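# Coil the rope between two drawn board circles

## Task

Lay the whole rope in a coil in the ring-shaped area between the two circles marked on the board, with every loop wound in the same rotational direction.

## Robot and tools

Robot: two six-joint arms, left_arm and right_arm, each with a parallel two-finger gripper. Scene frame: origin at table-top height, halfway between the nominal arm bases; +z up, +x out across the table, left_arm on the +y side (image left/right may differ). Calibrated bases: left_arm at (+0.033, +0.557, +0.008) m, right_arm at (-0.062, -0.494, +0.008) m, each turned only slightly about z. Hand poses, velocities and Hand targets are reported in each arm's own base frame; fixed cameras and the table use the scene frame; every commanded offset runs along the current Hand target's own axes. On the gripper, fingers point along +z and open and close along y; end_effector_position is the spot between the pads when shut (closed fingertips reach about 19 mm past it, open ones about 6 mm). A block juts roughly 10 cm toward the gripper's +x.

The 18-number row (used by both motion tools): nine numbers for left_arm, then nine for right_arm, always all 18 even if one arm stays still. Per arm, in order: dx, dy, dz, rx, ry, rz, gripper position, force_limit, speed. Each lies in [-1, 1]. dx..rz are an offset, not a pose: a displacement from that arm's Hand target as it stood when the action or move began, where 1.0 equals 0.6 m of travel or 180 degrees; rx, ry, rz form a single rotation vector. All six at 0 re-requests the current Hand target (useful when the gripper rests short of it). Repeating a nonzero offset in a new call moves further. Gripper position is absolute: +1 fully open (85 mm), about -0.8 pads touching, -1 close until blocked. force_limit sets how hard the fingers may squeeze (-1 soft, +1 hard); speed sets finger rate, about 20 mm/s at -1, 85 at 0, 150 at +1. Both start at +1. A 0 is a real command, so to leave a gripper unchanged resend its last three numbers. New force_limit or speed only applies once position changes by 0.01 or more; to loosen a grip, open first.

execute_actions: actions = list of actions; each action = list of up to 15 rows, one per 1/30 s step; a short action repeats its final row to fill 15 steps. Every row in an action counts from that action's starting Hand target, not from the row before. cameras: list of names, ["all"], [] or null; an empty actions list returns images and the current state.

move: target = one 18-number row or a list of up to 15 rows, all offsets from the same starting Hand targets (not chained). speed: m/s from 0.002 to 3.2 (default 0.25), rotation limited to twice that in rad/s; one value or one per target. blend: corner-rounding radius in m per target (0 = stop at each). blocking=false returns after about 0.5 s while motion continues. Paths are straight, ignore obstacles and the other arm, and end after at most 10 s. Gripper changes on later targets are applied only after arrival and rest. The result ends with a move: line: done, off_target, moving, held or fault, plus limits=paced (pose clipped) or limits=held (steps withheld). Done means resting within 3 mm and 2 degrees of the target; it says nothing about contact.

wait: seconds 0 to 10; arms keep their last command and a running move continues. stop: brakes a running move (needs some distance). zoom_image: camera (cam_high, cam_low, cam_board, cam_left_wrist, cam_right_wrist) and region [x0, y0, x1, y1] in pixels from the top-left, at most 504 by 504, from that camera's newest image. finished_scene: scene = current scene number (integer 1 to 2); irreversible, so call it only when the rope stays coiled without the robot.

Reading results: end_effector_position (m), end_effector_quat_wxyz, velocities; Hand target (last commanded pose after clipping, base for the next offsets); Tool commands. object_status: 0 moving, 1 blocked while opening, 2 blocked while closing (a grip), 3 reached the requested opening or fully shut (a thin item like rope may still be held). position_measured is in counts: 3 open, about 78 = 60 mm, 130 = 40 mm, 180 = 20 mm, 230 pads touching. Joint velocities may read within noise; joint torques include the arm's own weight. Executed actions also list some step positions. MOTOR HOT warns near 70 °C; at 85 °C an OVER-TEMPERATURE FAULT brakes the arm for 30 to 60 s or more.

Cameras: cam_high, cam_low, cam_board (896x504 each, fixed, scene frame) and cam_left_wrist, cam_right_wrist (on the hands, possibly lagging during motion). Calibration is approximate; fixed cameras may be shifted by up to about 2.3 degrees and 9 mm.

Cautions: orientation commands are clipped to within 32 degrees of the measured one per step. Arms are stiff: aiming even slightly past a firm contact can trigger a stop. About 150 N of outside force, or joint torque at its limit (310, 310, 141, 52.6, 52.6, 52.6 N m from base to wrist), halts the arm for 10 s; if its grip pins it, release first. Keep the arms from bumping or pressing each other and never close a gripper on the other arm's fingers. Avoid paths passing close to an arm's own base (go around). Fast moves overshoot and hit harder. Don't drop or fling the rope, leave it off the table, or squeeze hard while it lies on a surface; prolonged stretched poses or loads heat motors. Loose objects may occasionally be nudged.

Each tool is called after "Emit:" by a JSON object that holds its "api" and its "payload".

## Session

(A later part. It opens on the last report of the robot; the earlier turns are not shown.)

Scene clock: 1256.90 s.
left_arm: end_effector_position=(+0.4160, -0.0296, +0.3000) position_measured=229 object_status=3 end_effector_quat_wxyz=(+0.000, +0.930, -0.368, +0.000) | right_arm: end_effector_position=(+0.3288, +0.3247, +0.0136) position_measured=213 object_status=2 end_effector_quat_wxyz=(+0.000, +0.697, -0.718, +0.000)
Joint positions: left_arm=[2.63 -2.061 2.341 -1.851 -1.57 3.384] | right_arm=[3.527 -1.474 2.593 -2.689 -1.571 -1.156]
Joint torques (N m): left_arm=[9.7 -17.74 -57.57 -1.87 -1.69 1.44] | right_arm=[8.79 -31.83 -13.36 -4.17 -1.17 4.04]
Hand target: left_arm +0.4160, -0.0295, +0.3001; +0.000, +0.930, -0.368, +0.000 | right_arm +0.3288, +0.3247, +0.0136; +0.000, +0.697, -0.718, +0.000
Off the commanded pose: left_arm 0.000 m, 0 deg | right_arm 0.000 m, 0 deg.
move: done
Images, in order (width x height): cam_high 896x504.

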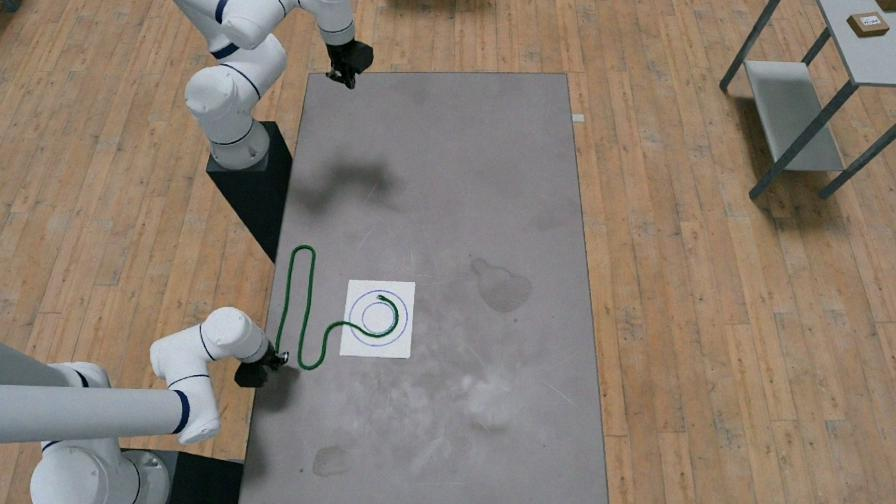

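Emit:
{"api": "move", "payload": {"target": [[0,0,0,0,0,0,-0.8,-1,-0.5,-0.0167,0,-0.0967,0,0,0,-1,-1,-1],[0,0,0,0,0,0,-0.8,-1,-0.5,-0.4333,0,-0.4967,0.0483,0.0328,-0.1167,-1,-1,-1],[0,0,0,0,0,0,-0.8,-1,-0.5,-0.55,-0.0557,-0.6633,0.0846,0.0575,-0.2042,-1,-1,-1],[0,0,0,0,0,0,-0.8,-1,-0.5,-0.4667,-0.1057,-0.7967,0.1208,0.0821,-0.2917,-1,-1,-1]], "speed": 0.1, "blend": [0.015,0.03,0.03,0], "cameras": ["cam_board","cam_low","cam_high"]}}

Scene clock: 1274.33 s.
left_arm: end_effector_position=(+0.4160, -0.0295, +0.3001) position_measured=229 object_status=3 end_effector_quat_wxyz=(+0.000, +0.930, -0.368, +0.000) | right_arm: end_effector_position=(+0.4007, +0.6030, +0.4915) position_measured=213 object_status=2 end_effector_quat_wxyz=(-0.038, +0.922, -0.320, +0.216)
Joint positions: left_arm=[2.63 -2.061 2.341 -1.851 -1.57 3.384] | right_arm=[4.022 -1.6 1.763 -1.968 -1.949 -1.638]
Joint torques (N m): left_arm=[8.36 -17.49 -56.96 -2.37 -1.85 1.81] | right_arm=[-8.44 -104.16 -36.47 -7.83 -3.95 -2.94]
Hand target: left_arm +0.4160, -0.0295, +0.3001; +0.000, +0.930, -0.368, +0.000 | right_arm +0.4007, +0.6030, +0.4915; -0.038, +0.922, -0.320, +0.216
Off the commanded pose: left_arm 0.000 m, 0 deg | right_arm 0.000 m, 0 deg.
move: done
Images, in order (width x height): cam_high 896x504, cam_low 896x504, cam_board 896x504.

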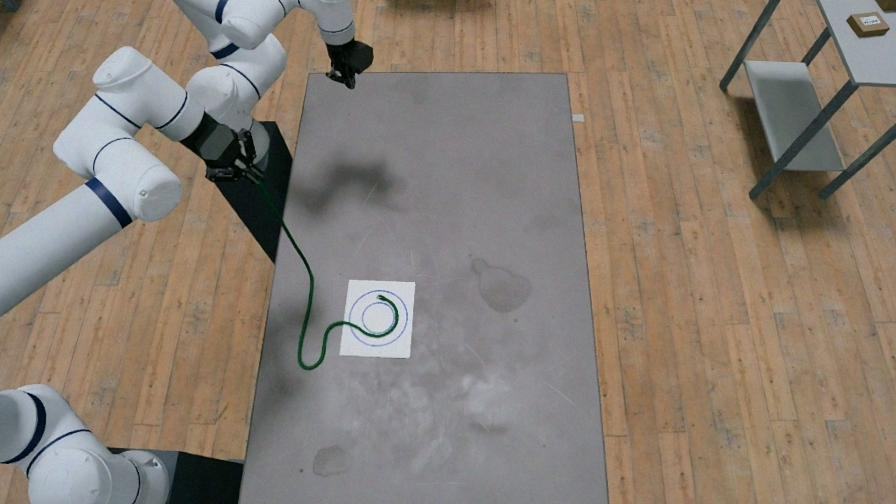

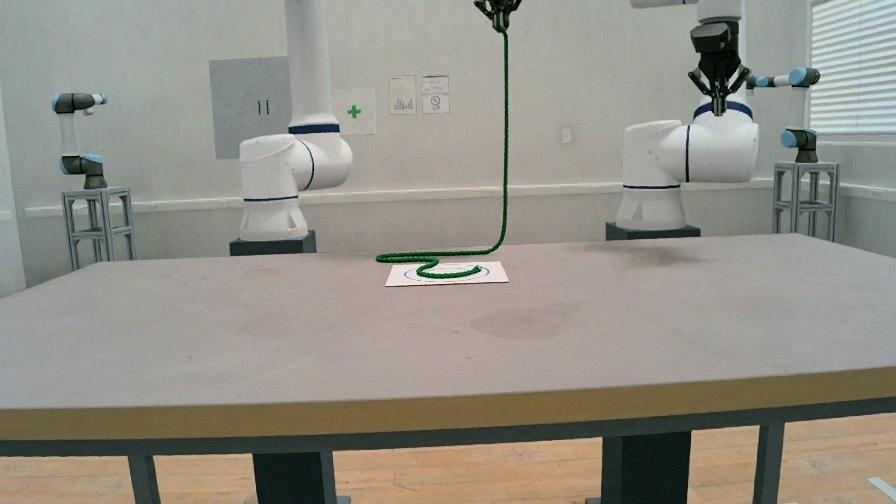

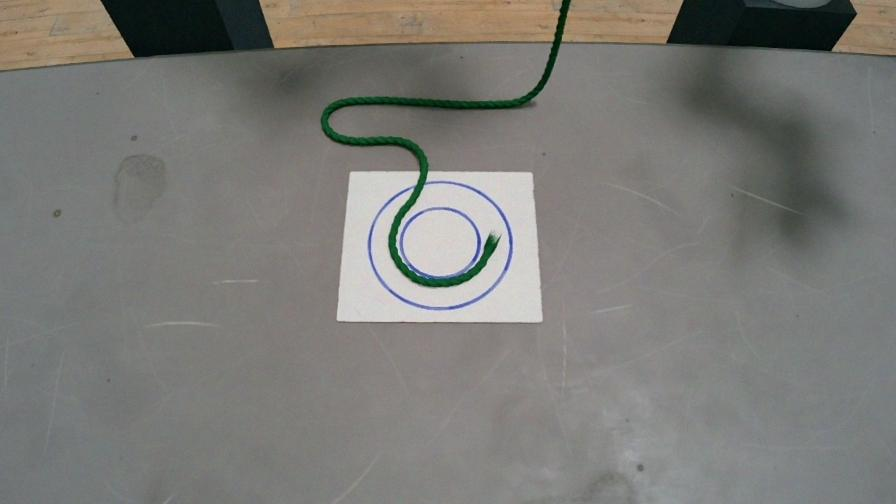

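Emit:
{"api": "move", "payload": {"target": [[0,0,0,0,0,0,-0.8,-1,-0.5,0.35172,0.22075,-0.31238,0.0604,0.0411,-0.1459,-1,-1,-1],[0,0,0,0,0,0,-0.8,-1,-0.5,0.4891,0.21243,-0.43825,0.0906,0.0616,-0.2188,-1,-1,-1],[0,0,0,0,0,0,-0.8,-1,-0.5,0.5186,0.09407,-0.52802,0.1208,0.0821,-0.2917,-1,-1,-1],[0,0,0,0,0,0,-0.8,-1,-0.5,0.54543,-0.04685,-0.62293,0.1208,0.0821,-0.2917,-1,-1,-1]], "speed": 0.08, "blend": [0.03,0.03,0.03,0], "cameras": ["cam_board","cam_low","cam_high"]}}

Scene clock: 1327.93 s.
left_arm: end_effector_position=(+0.4160, -0.0295, +0.3001) position_measured=229 object_status=3 end_effector_quat_wxyz=(+0.000, +0.930, -0.368, +0.000) | right_arm: end_effector_position=(+0.4886, +0.4526, +0.9576) position_measured=213 object_status=2 end_effector_quat_wxyz=(-0.066, +0.910, +0.160, +0.377) end_effector_velocity=(+0.001, +0.000, +0.002) end_effector_angular_velocity=(+0.001, -0.002, -0.001)
Joint positions: left_arm=[2.63 -2.061 2.341 -1.851 -1.57 3.384] | right_arm=[3.675 -1.777 1.272 -1.842 -1.702 -3.009]
Joint velocities: left_arm=[within noise] | right_arm=[-0.001 0.002 -0.005 0 0 0]
Joint torques (N m): left_arm=[9.61 -12.82 -56.71 -2.57 -1.59 1.79] | right_arm=[9.54 -17.95 -52.93 -2.78 -2.91 4.28]
Hand target: left_arm +0.4160, -0.0295, +0.3001; +0.000, +0.930, -0.368, +0.000 | right_arm +0.4886, +0.4526, +0.9576; -0.066, +0.910, +0.160, +0.377
Off the commanded pose: left_arm 0.000 m, 0 deg | right_arm 0.000 m, 0 deg.
move: done
Images, in order (width x height): cam_high 896x504, cam_low 896x504, cam_board 896x504.

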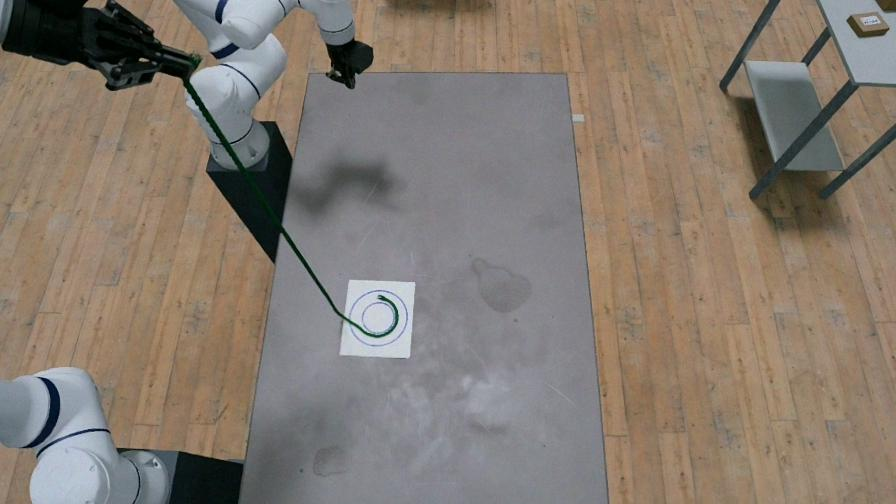

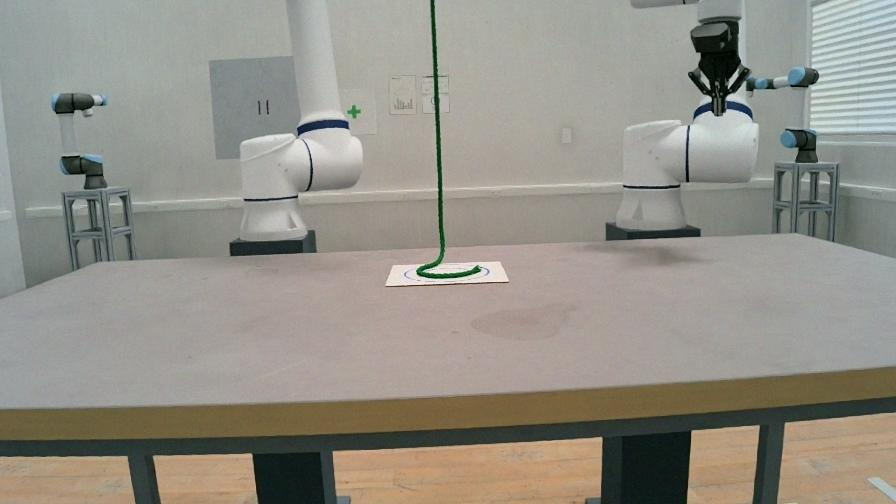

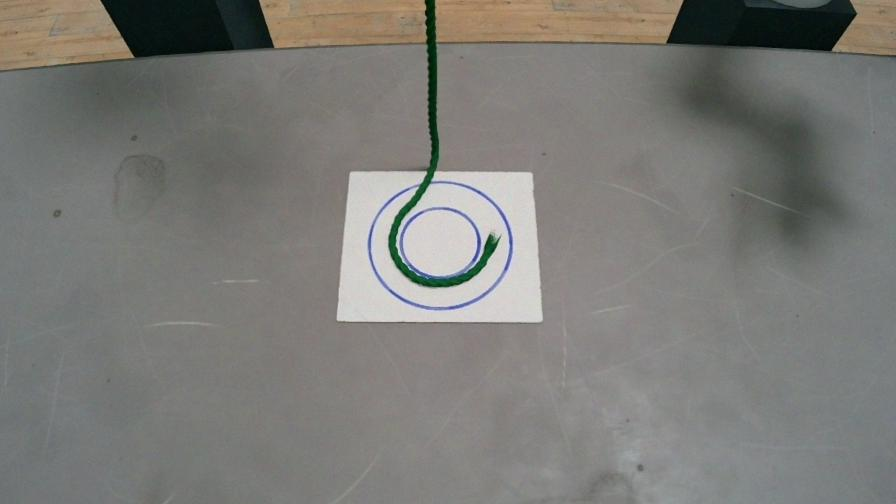

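Emit:
{"api": "move", "payload": {"target": [0,0,0,0,0,0,-0.8,-1,-0.5,0.08962,0.00019,0.00712,0,0,0,-1,-1,-1], "speed": 0.04, "cameras": ["cam_board","cam_low"]}}

Emit:
{"api": "zoom_image", "payload": {"camera": "cam_board", "region": [330, 100, 560, 330]}}

Emit:
{"api": "zoom_image", "payload": {"camera": "cam_low", "region": [360, 140, 540, 300]}}

Scene clock: 1432.30 s.
left_arm: end_effector_position=(+0.4160, -0.0295, +0.3001) position_measured=229 object_status=3 end_effector_quat_wxyz=(+0.000, +0.930, -0.368, +0.000) | right_arm: end_effector_position=(+0.5272, +0.4665, +0.9925) position_measured=213 object_status=2 end_effector_quat_wxyz=(-0.066, +0.910, +0.160, +0.377)
Joint positions: left_arm=[2.63 -2.061 2.341 -1.851 -1.57 3.384] | right_arm=[3.66 -1.689 1.131 -1.79 -1.691 -3.02]
Joint torques (N m): left_arm=[8.6 -10.46 -55.63 -2.72 -1.71 1.72] | right_arm=[-6.22 -31.87 -50.45 -2.24 3.71 -2.42]
Hand target: left_arm +0.4160, -0.0295, +0.3001; +0.000, +0.930, -0.368, +0.000 | right_arm +0.5273, +0.4665, +0.9926; -0.066, +0.910, +0.160, +0.377
Off the commanded pose: left_arm 0.000 m, 0 deg | right_arm 0.000 m, 0 deg.
move: done
Images, in order (width x height): cam_low 896x504, cam_board 896x504.

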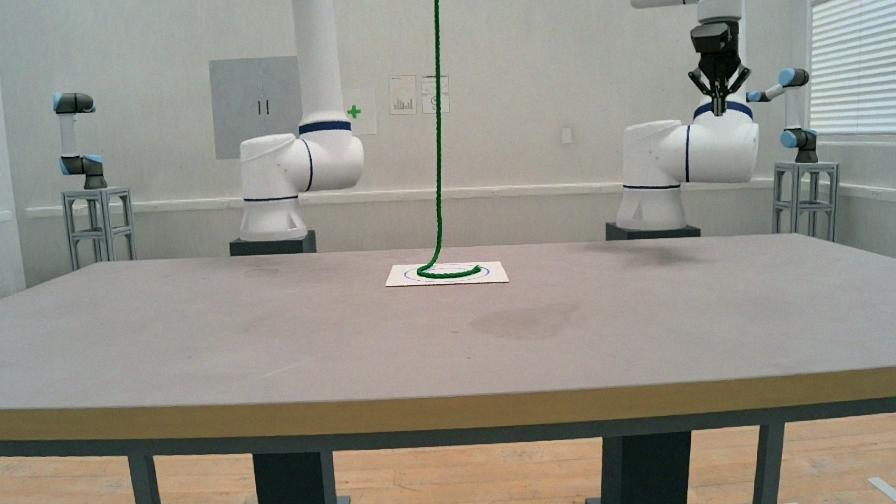

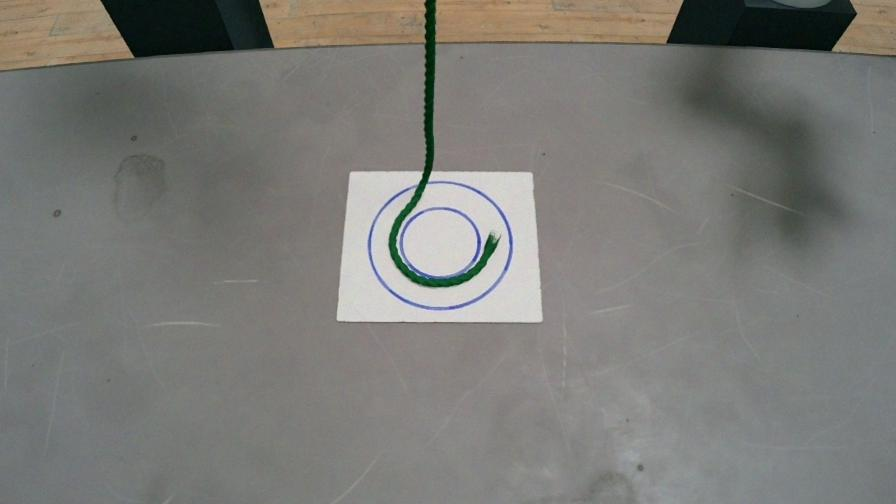

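Scaled by 2.191.

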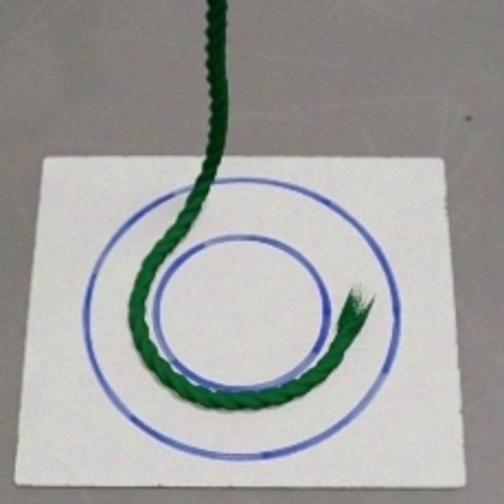

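Scaled by 2.800.

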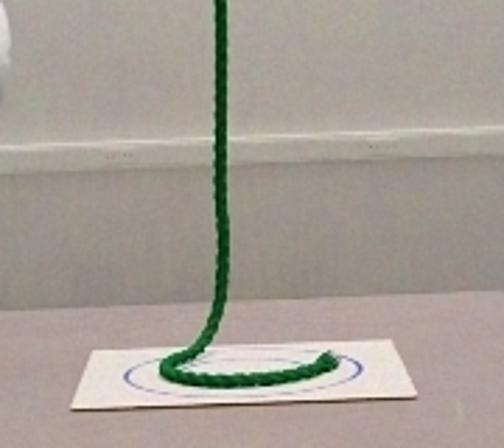

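Emit:
{"api": "move", "payload": {"target": [[0,0,0,0,0,0,-0.8,-1,-0.5,-0.00338,-0.03724,0.0407,0,0,0,-1,-1,-1],[0,0,0,0,0,0,-0.8,-1,-0.5,-0.00015,-0.05823,0.08801,0,0,0,-1,-1,-1],[0,0,0,0,0,0,-0.8,-1,-0.5,0.00683,-0.0659,0.13883,0,0,0,-1,-1,-1]], "speed": 0.035, "blend": [0.008,0.008,0], "cameras": ["cam_board","cam_low"]}}

Emit:
{"api": "zoom_image", "payload": {"camera": "cam_board", "region": [330, 100, 560, 330]}}

Emit:
{"api": "zoom_image", "payload": {"camera": "cam_low", "region": [360, 140, 540, 300]}}

Scene clock: 1532.63 s.
left_arm: end_effector_position=(+0.4160, -0.0295, +0.3001) position_measured=229 object_status=3 end_effector_quat_wxyz=(+0.000, +0.930, -0.368, +0.000) | right_arm: end_effector_position=(+0.5718, +0.5247, +0.9366) position_measured=213 object_status=2 end_effector_quat_wxyz=(-0.066, +0.910, +0.160, +0.377)
Joint positions: left_arm=[2.63 -2.061 2.341 -1.851 -1.57 3.384] | right_arm=[3.71 -1.617 1.176 -1.903 -1.726 -2.984]
Joint torques (N m): left_arm=[7.99 -8.12 -55.42 -2.79 -1.75 1.43] | right_arm=[-6.04 -46.52 -32.14 -8.38 3.84 -2.79]
Hand target: left_arm +0.4160, -0.0295, +0.3001; +0.000, +0.930, -0.368, +0.000 | right_arm +0.5719, +0.5247, +0.9365; -0.066, +0.910, +0.160, +0.377
Off the commanded pose: left_arm 0.000 m, 0 deg | right_arm 0.000 m, 0 deg.
move: done
Images, in order (width x height): cam_low 896x504, cam_board 896x504.

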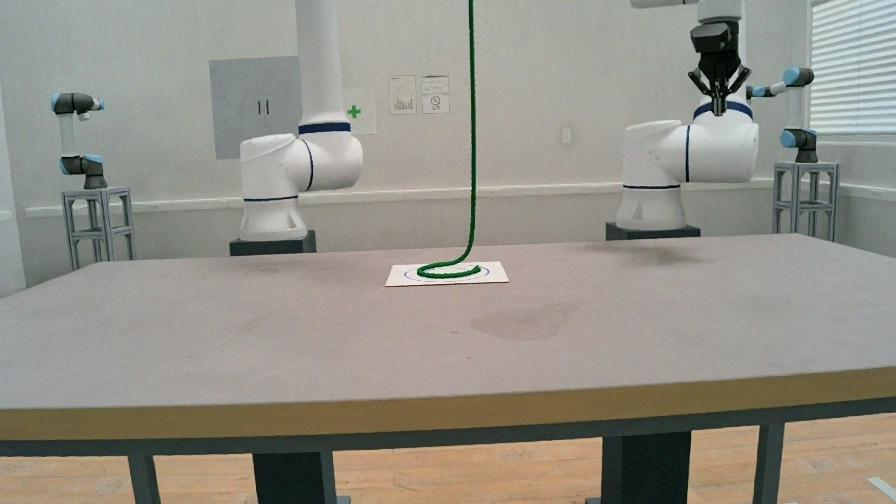

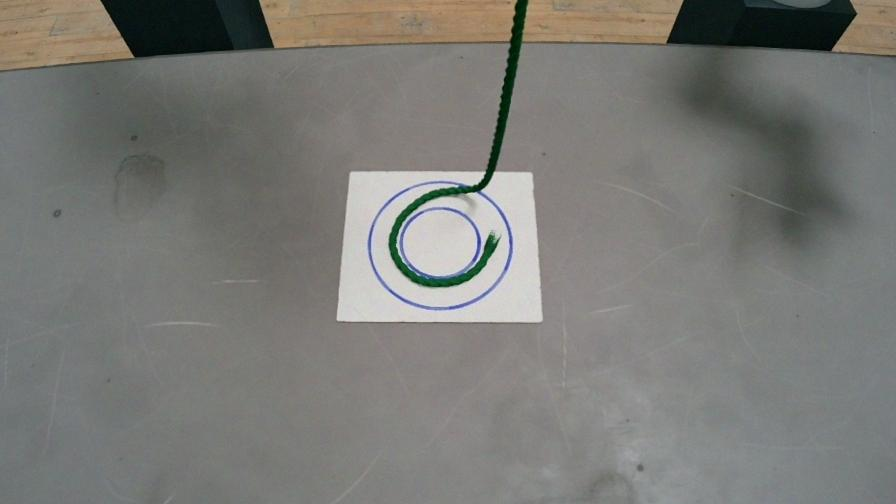

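Scaled by 2.191.

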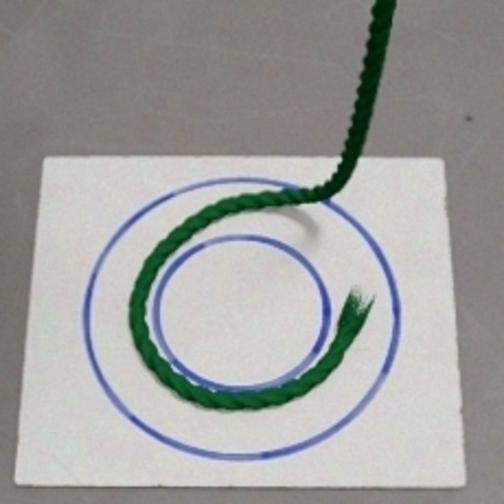

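Scaled by 2.800.

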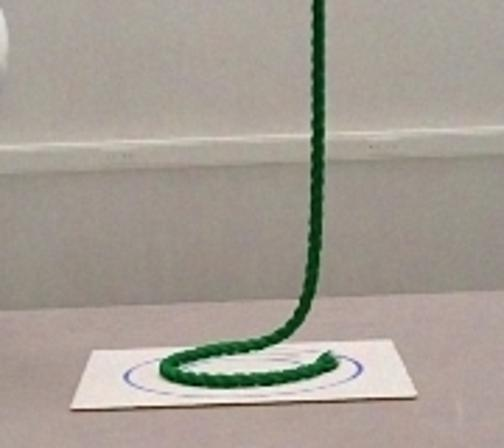

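Emit:
{"api": "move", "payload": {"target": [[0,0,0,0,0,0,-0.8,-1,-0.5,-0.00001,0.00156,0.05491,0,0,0,-1,-1,-1],[0,0,0,0,0,0,-0.8,-1,-0.5,-0.0022,0.01496,0.1107,0,0,0,-1,-1,-1],[0,0,0,0,0,0,-0.8,-1,-0.5,-0.00444,0.04078,0.16032,0,0,0,-1,-1,-1]], "speed": 0.035, "blend": [0.008,0.008,0], "cameras": ["cam_board","cam_low"]}}

Emit:
{"api": "zoom_image", "payload": {"camera": "cam_board", "region": [330, 100, 560, 330]}}

Emit:
{"api": "zoom_image", "payload": {"camera": "cam_low", "region": [360, 140, 540, 300]}}

Scene clock: 1577.27 s.
left_arm: end_effector_position=(+0.4160, -0.0295, +0.3001) position_measured=229 object_status=3 end_effector_quat_wxyz=(+0.000, +0.930, -0.368, +0.000) | right_arm: end_effector_position=(+0.6423, +0.5242, +0.8667) position_measured=213 object_status=2 end_effector_quat_wxyz=(-0.066, +0.910, +0.160, +0.377)
Joint positions: left_arm=[2.63 -2.061 2.341 -1.851 -1.57 3.384] | right_arm=[3.649 -1.581 1.274 -2.042 -1.684 -3.028]
Joint torques (N m): left_arm=[8.92 -3.53 -54.56 -3.18 -1.52 1.49] | right_arm=[-7.05 -54.35 -36.75 -8.47 3.68 -2.86]
Hand target: left_arm +0.4160, -0.0295, +0.3001; +0.000, +0.930, -0.368, +0.000 | right_arm +0.6424, +0.5242, +0.8666; -0.066, +0.910, +0.160, +0.377
Off the commanded pose: left_arm 0.000 m, 0 deg | right_arm 0.000 m, 0 deg.
move: done
Images, in order (width x height): cam_low 896x504, cam_board 896x504.

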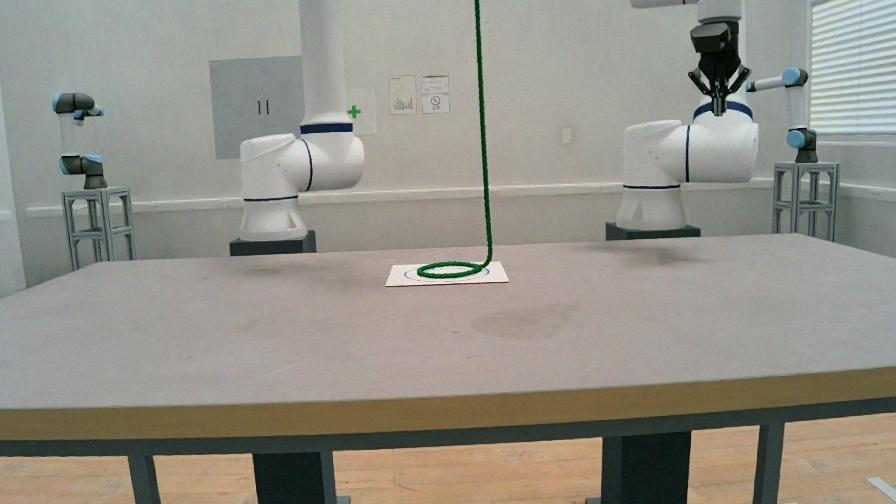

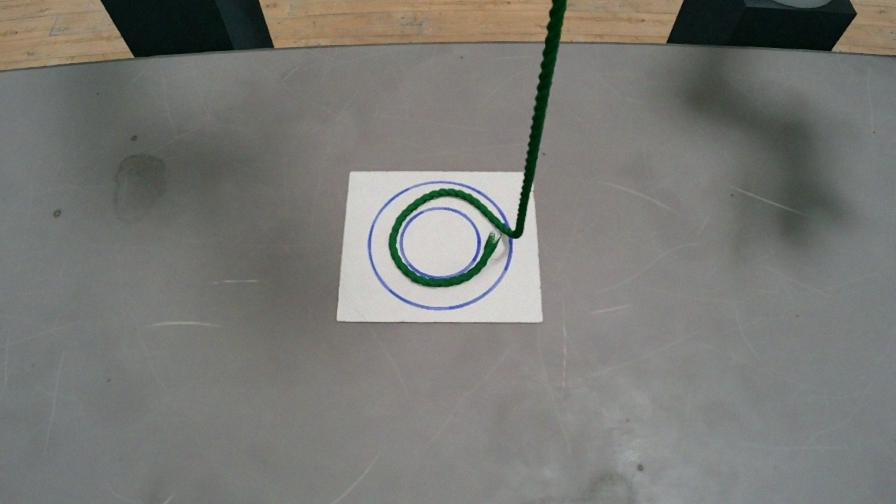

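Scaled by 2.191.

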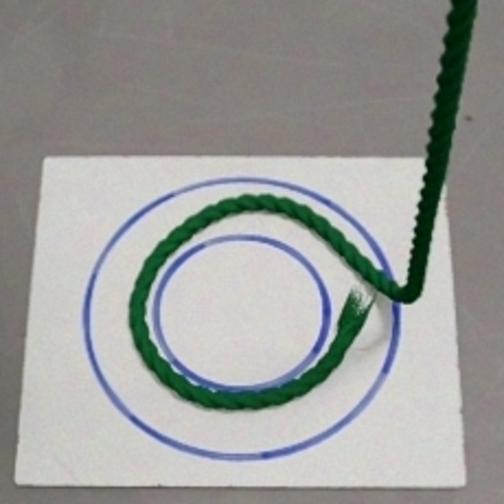

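Scaled by 2.800.

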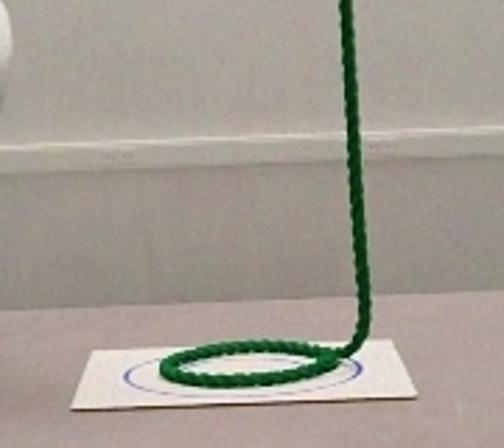

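Emit:
{"api": "move", "payload": {"target": [0,0,0,0,0,0,-0.8,-1,-0.5,0.01768,0,-0.01768,0,0,0,-1,-1,-1], "speed": 0.02, "cameras": ["cam_board","cam_low"]}}

Emit:
{"api": "zoom_image", "payload": {"camera": "cam_board", "region": [330, 100, 560, 330]}}

Emit:
{"api": "zoom_image", "payload": {"camera": "cam_low", "region": [360, 140, 540, 300]}}

Scene clock: 1639.47 s.
left_arm: end_effector_position=(+0.4160, -0.0295, +0.3001) position_measured=229 object_status=3 end_effector_quat_wxyz=(+0.000, +0.930, -0.368, +0.000) | right_arm: end_effector_position=(+0.6424, +0.5242, +0.8815) position_measured=213 object_status=2 end_effector_quat_wxyz=(-0.066, +0.910, +0.160, +0.377)
Joint positions: left_arm=[2.63 -2.061 2.341 -1.851 -1.57 3.384] | right_arm=[3.649 -1.573 1.239 -2.015 -1.684 -3.028]
Joint torques (N m): left_arm=[6.86 -2.03 -54.49 -3.15 -1.64 1.2] | right_arm=[-2.45 -54.33 -54.62 -2.82 3.32 -2.61]
Hand target: left_arm +0.4160, -0.0295, +0.3001; +0.000, +0.930, -0.368, +0.000 | right_arm +0.6424, +0.5242, +0.8816; -0.066, +0.910, +0.160, +0.377
Off the commanded pose: left_arm 0.000 m, 0 deg | right_arm 0.000 m, 0 deg.
move: done
Images, in order (width x height): cam_low 896x504, cam_board 896x504.

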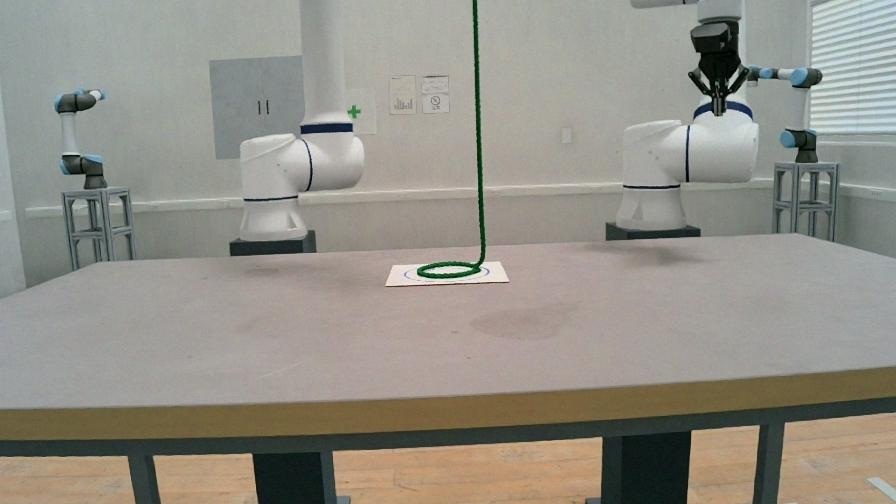

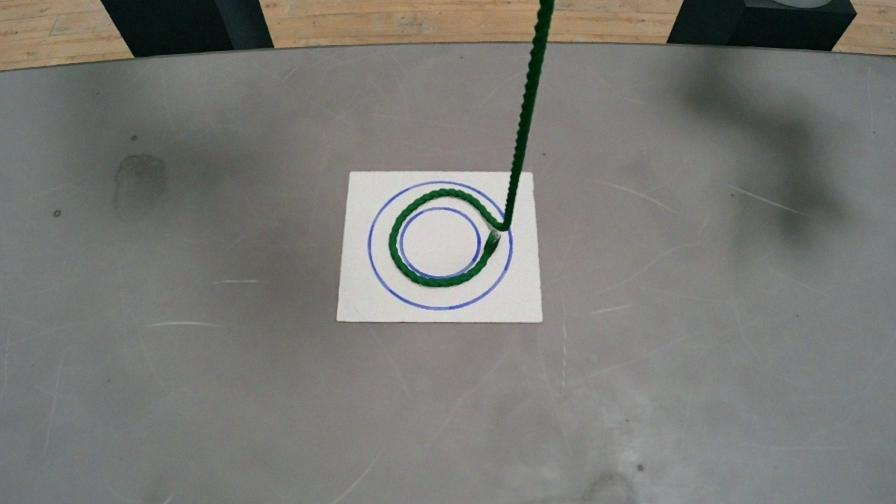

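Scaled by 2.191.

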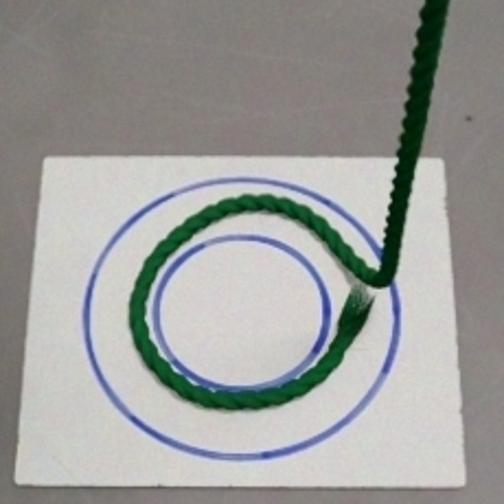

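Scaled by 2.800.

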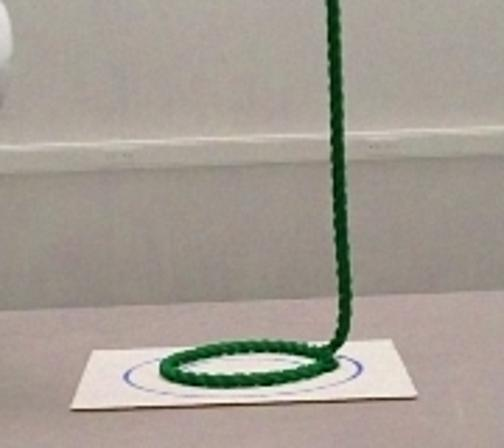

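Emit:
{"api": "wait", "payload": {"seconds": 0.1, "cameras": ["cam_high","cam_right_wrist"]}}

Scene clock: 1663.47 s.
left_arm: end_effector_position=(+0.4160, -0.0295, +0.3001) position_measured=229 object_status=3 end_effector_quat_wxyz=(+0.000, +0.930, -0.368, +0.000) | right_arm: end_effector_position=(+0.6424, +0.5242, +0.8816) position_measured=213 object_status=2 end_effector_quat_wxyz=(-0.066, +0.910, +0.160, +0.377)
Joint positions: left_arm=[2.63 -2.061 2.341 -1.851 -1.57 3.384] | right_arm=[3.649 -1.572 1.238 -2.015 -1.684 -3.028]
Joint torques (N m): left_arm=[7.63 -0.83 -54.76 -3.44 -1.65 1.12] | right_arm=[5.52 -54.89 -54.67 -2.63 -1.53 0.69]
Hand target: left_arm +0.4160, -0.0295, +0.3001; +0.000, +0.930, -0.368, +0.000 | right_arm +0.6424, +0.5242, +0.8816; -0.066, +0.910, +0.160, +0.377
Tool commands: left_gripper/position=-0.8 left_gripper/force_limit=-1.0 left_gripper/speed=-0.5 right_gripper/position=-1.0 right_gripper/force_limit=-1.0 right_gripper/speed=-1.0
Off the commanded pose: left_arm 0.000 m, 0 deg | right_arm 0.000 m, 0 deg.
wait: 0.10 s; at rest from the start
camera_calibration:
cam_right_wrist: T_world_to_cam=[[0.347523, -0.93756, -0.0144761, 0.294311], [-0.844788, -0.306361, -0.43872, 1.10965], [0.406891, 0.164694, -0.898507, 0.569876], [0, 0, 0, 1]] pos_world=[0.60326, 0.522032, 1.00312]
Images, in order (width x height): cam_high 896x504, cam_right_wrist 896x504.

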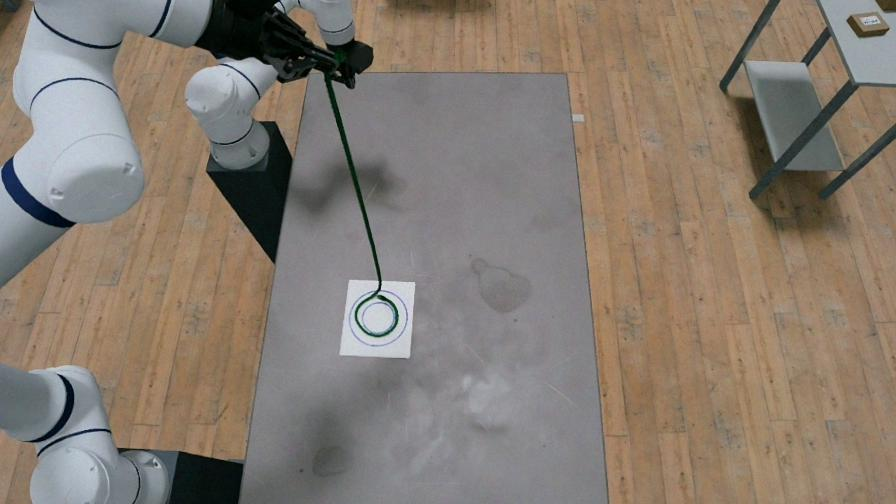

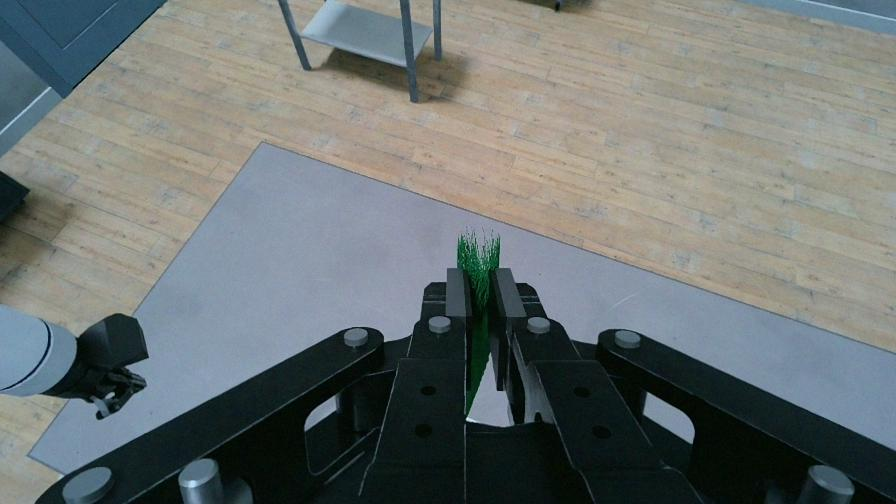

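Emit:
{"api": "zoom_image", "payload": {"camera": "cam_low", "region": [190, 40, 320, 180]}}

Emit:
{"api": "zoom_image", "payload": {"camera": "cam_high", "region": [230, 20, 480, 380]}}

This scene's latest camera images include none from cam_low. They are from: cam_high, cam_right_wrist. cam_low's image comes with the result of a call that names it in "cameras".

Scaled by 1.400.

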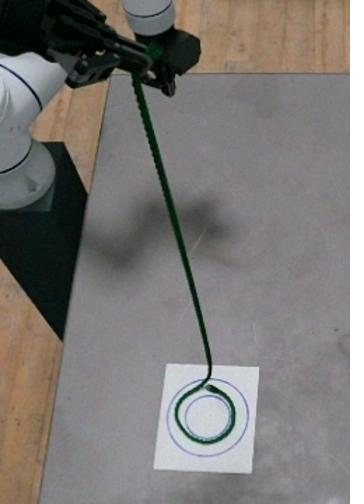

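Emit:
{"api": "move", "payload": {"target": [[0,0,0,0,0,0,-0.8,-1,-0.5,0.02441,-0.07412,-0.07011,0,0,0,-1,-1,-1],[0,0,0,0,0,0,-0.8,-1,-0.5,0.01273,-0.06802,-0.17111,0,0,0,-1,-1,-1],[0,0,0,0,0,0,-0.8,-1,-0.5,0.01017,-0.03205,-0.23991,0,0,0,-1,-1,-1]], "speed": 0.04, "blend": [0.01,0.01,0], "cameras": ["cam_board","cam_low","cam_high"]}}

Emit:
{"api": "zoom_image", "payload": {"camera": "cam_board", "region": [330, 100, 560, 330]}}

Emit:
{"api": "zoom_image", "payload": {"camera": "cam_low", "region": [360, 140, 540, 300]}}

Emit:
{"api": "zoom_image", "payload": {"camera": "cam_high", "region": [160, 20, 460, 380]}}

Scene clock: 1746.80 s.
left_arm: end_effector_position=(+0.4160, -0.0295, +0.3001) position_measured=229 object_status=3 end_effector_quat_wxyz=(+0.000, +0.930, -0.368, +0.000) | right_arm: end_effector_position=(+0.5443, +0.5093, +0.9876) position_measured=213 object_status=2 end_effector_quat_wxyz=(-0.066, +0.910, +0.160, +0.377)
Joint positions: left_arm=[2.63 -2.061 2.341 -1.851 -1.57 3.384] | right_arm=[3.713 -1.622 1.08 -1.801 -1.729 -2.982]
Joint torques (N m): left_arm=[6.78 -2.05 -53.89 -3.44 -1.44 1.03] | right_arm=[-7.75 -90.14 -51.36 -2.61 3.77 -2.66]
Hand target: left_arm +0.4160, -0.0295, +0.3001; +0.000, +0.930, -0.368, +0.000 | right_arm +0.5442, +0.5092, +0.9877; -0.066, +0.910, +0.160, +0.377
Off the commanded pose: left_arm 0.000 m, 0 deg | right_arm 0.000 m, 0 deg.
move: done
Images, in order (width x height): cam_high 896x504, cam_low 896x504, cam_board 896x504.

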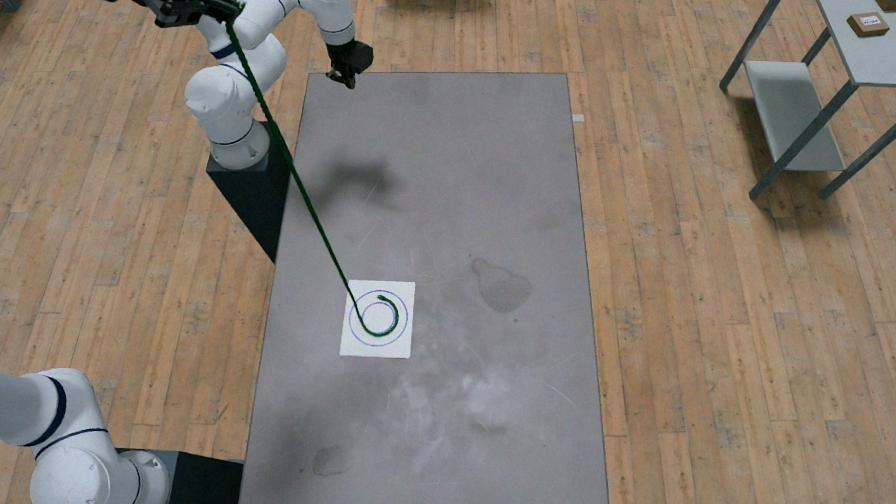

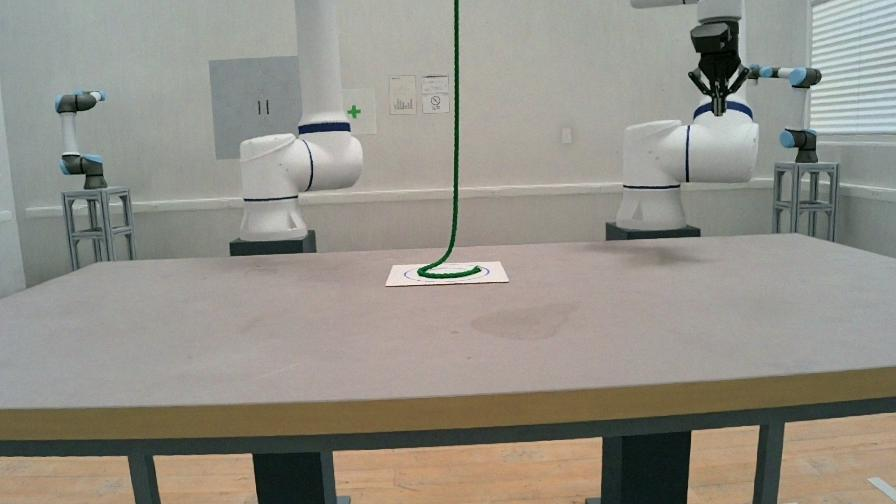

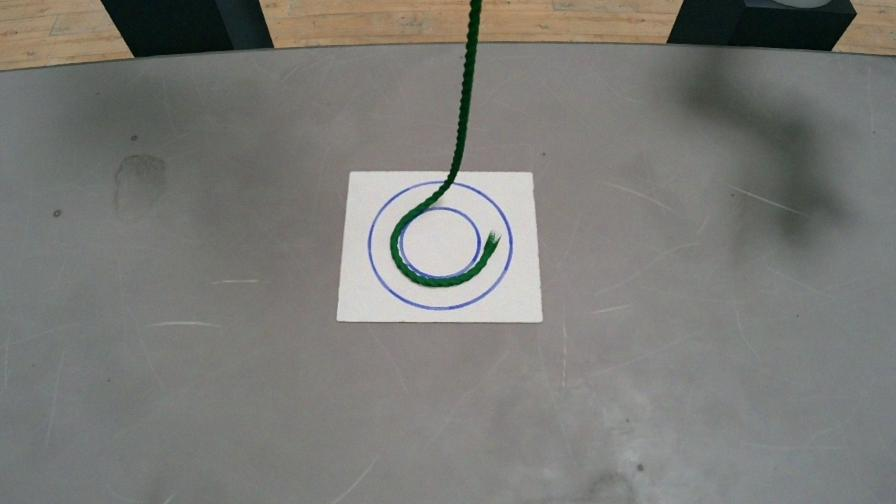

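Scaled by 2.191.

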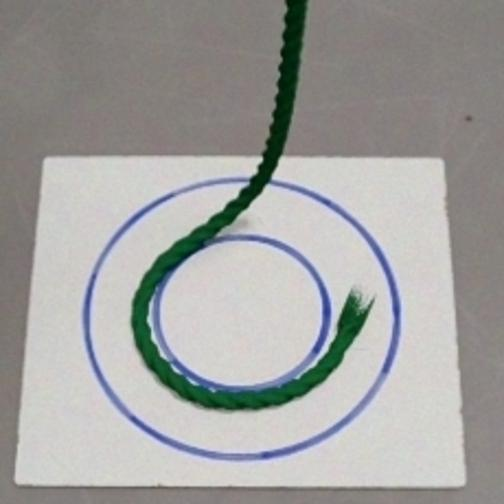

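Scaled by 2.800.

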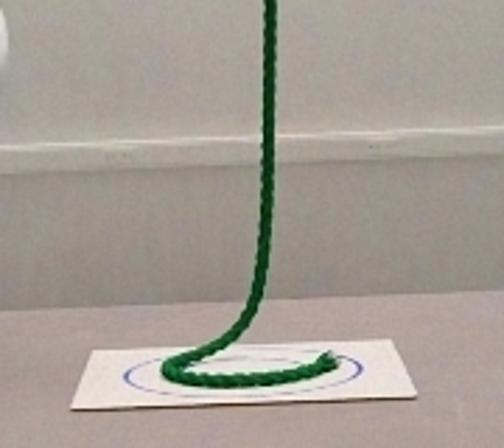

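Scaled by 1.400.

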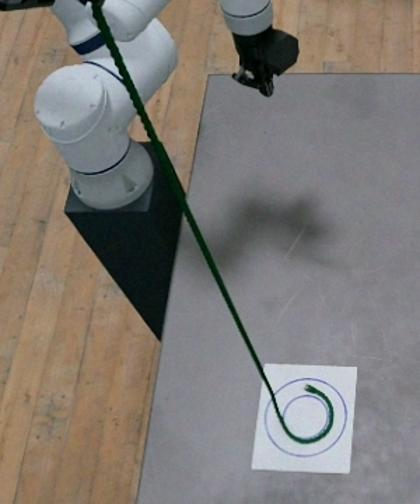

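Emit:
{"api": "move", "payload": {"target": [[0,0,0,0,0,0,-0.8,-1,-0.5,-0.00906,-0.02708,0.05388,0,0,0,-1,-1,-1],[0,0,0,0,0,0,-0.8,-1,-0.5,-0.00362,-0.04146,0.10338,0,0,0,-1,-1,-1]], "speed": 0.03, "blend": [0.008,0], "cameras": ["cam_board","cam_low"]}}

Emit:
{"api": "zoom_image", "payload": {"camera": "cam_board", "region": [330, 100, 560, 330]}}

Emit:
{"api": "zoom_image", "payload": {"camera": "cam_low", "region": [360, 140, 540, 300]}}

Scene clock: 1782.90 s.
left_arm: end_effector_position=(+0.4160, -0.0295, +0.3001) position_measured=229 object_status=3 end_effector_quat_wxyz=(+0.000, +0.930, -0.368, +0.000) | right_arm: end_effector_position=(+0.5754, +0.5468, +0.9424) position_measured=213 object_status=2 end_effector_quat_wxyz=(-0.066, +0.910, +0.160, +0.377)
Joint positions: left_arm=[2.63 -2.061 2.341 -1.851 -1.57 3.384] | right_arm=[3.738 -1.58 1.129 -1.889 -1.746 -2.964]
Joint torques (N m): left_arm=[8.73 -2.03 -53.96 -3.59 -1.71 1] | right_arm=[11.5 -51.71 -31.36 -8.19 -3.11 4.34]
Hand target: left_arm +0.4160, -0.0295, +0.3001; +0.000, +0.930, -0.368, +0.000 | right_arm +0.5755, +0.5469, +0.9423; -0.066, +0.910, +0.160, +0.377
Off the commanded pose: left_arm 0.000 m, 0 deg | right_arm 0.000 m, 0 deg.
move: done
Images, in order (width x height): cam_low 896x504, cam_board 896x504.

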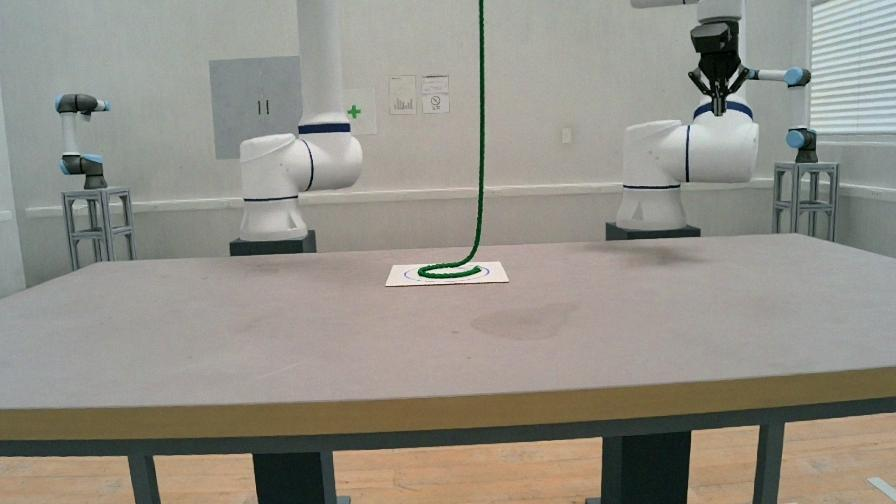

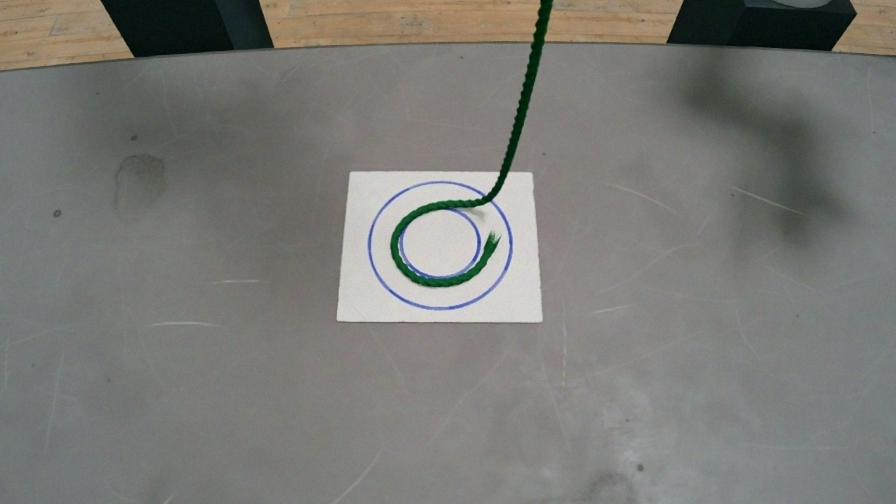

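Scaled by 2.191.

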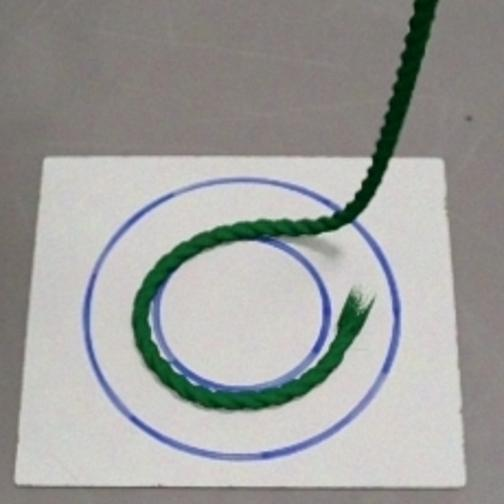

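Scaled by 2.800.

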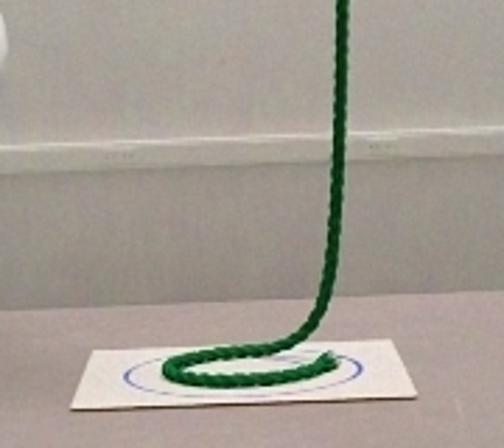

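Emit:
{"api": "zoom_image", "payload": {"camera": "cam_low", "region": [190, 40, 330, 180]}}

Emit:
{"api": "zoom_image", "payload": {"camera": "cam_low", "region": [760, 0, 896, 150]}}

Emit:
{"api": "zoom_image", "payload": {"camera": "cam_low", "region": [340, 60, 500, 140]}}

Scaled by 3.600.

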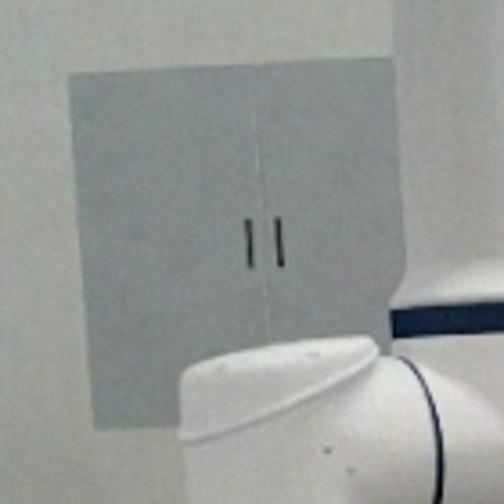

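Scaled by 3.360.

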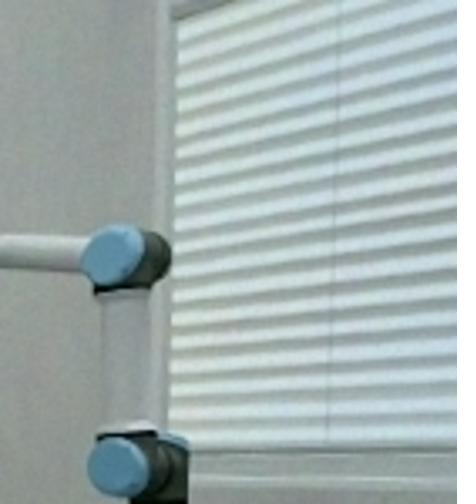

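Scaled by 3.150.

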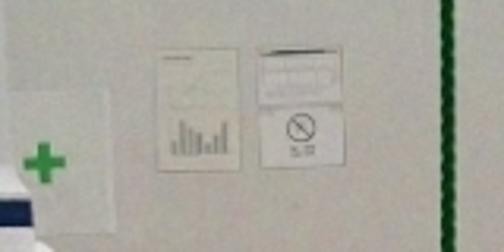

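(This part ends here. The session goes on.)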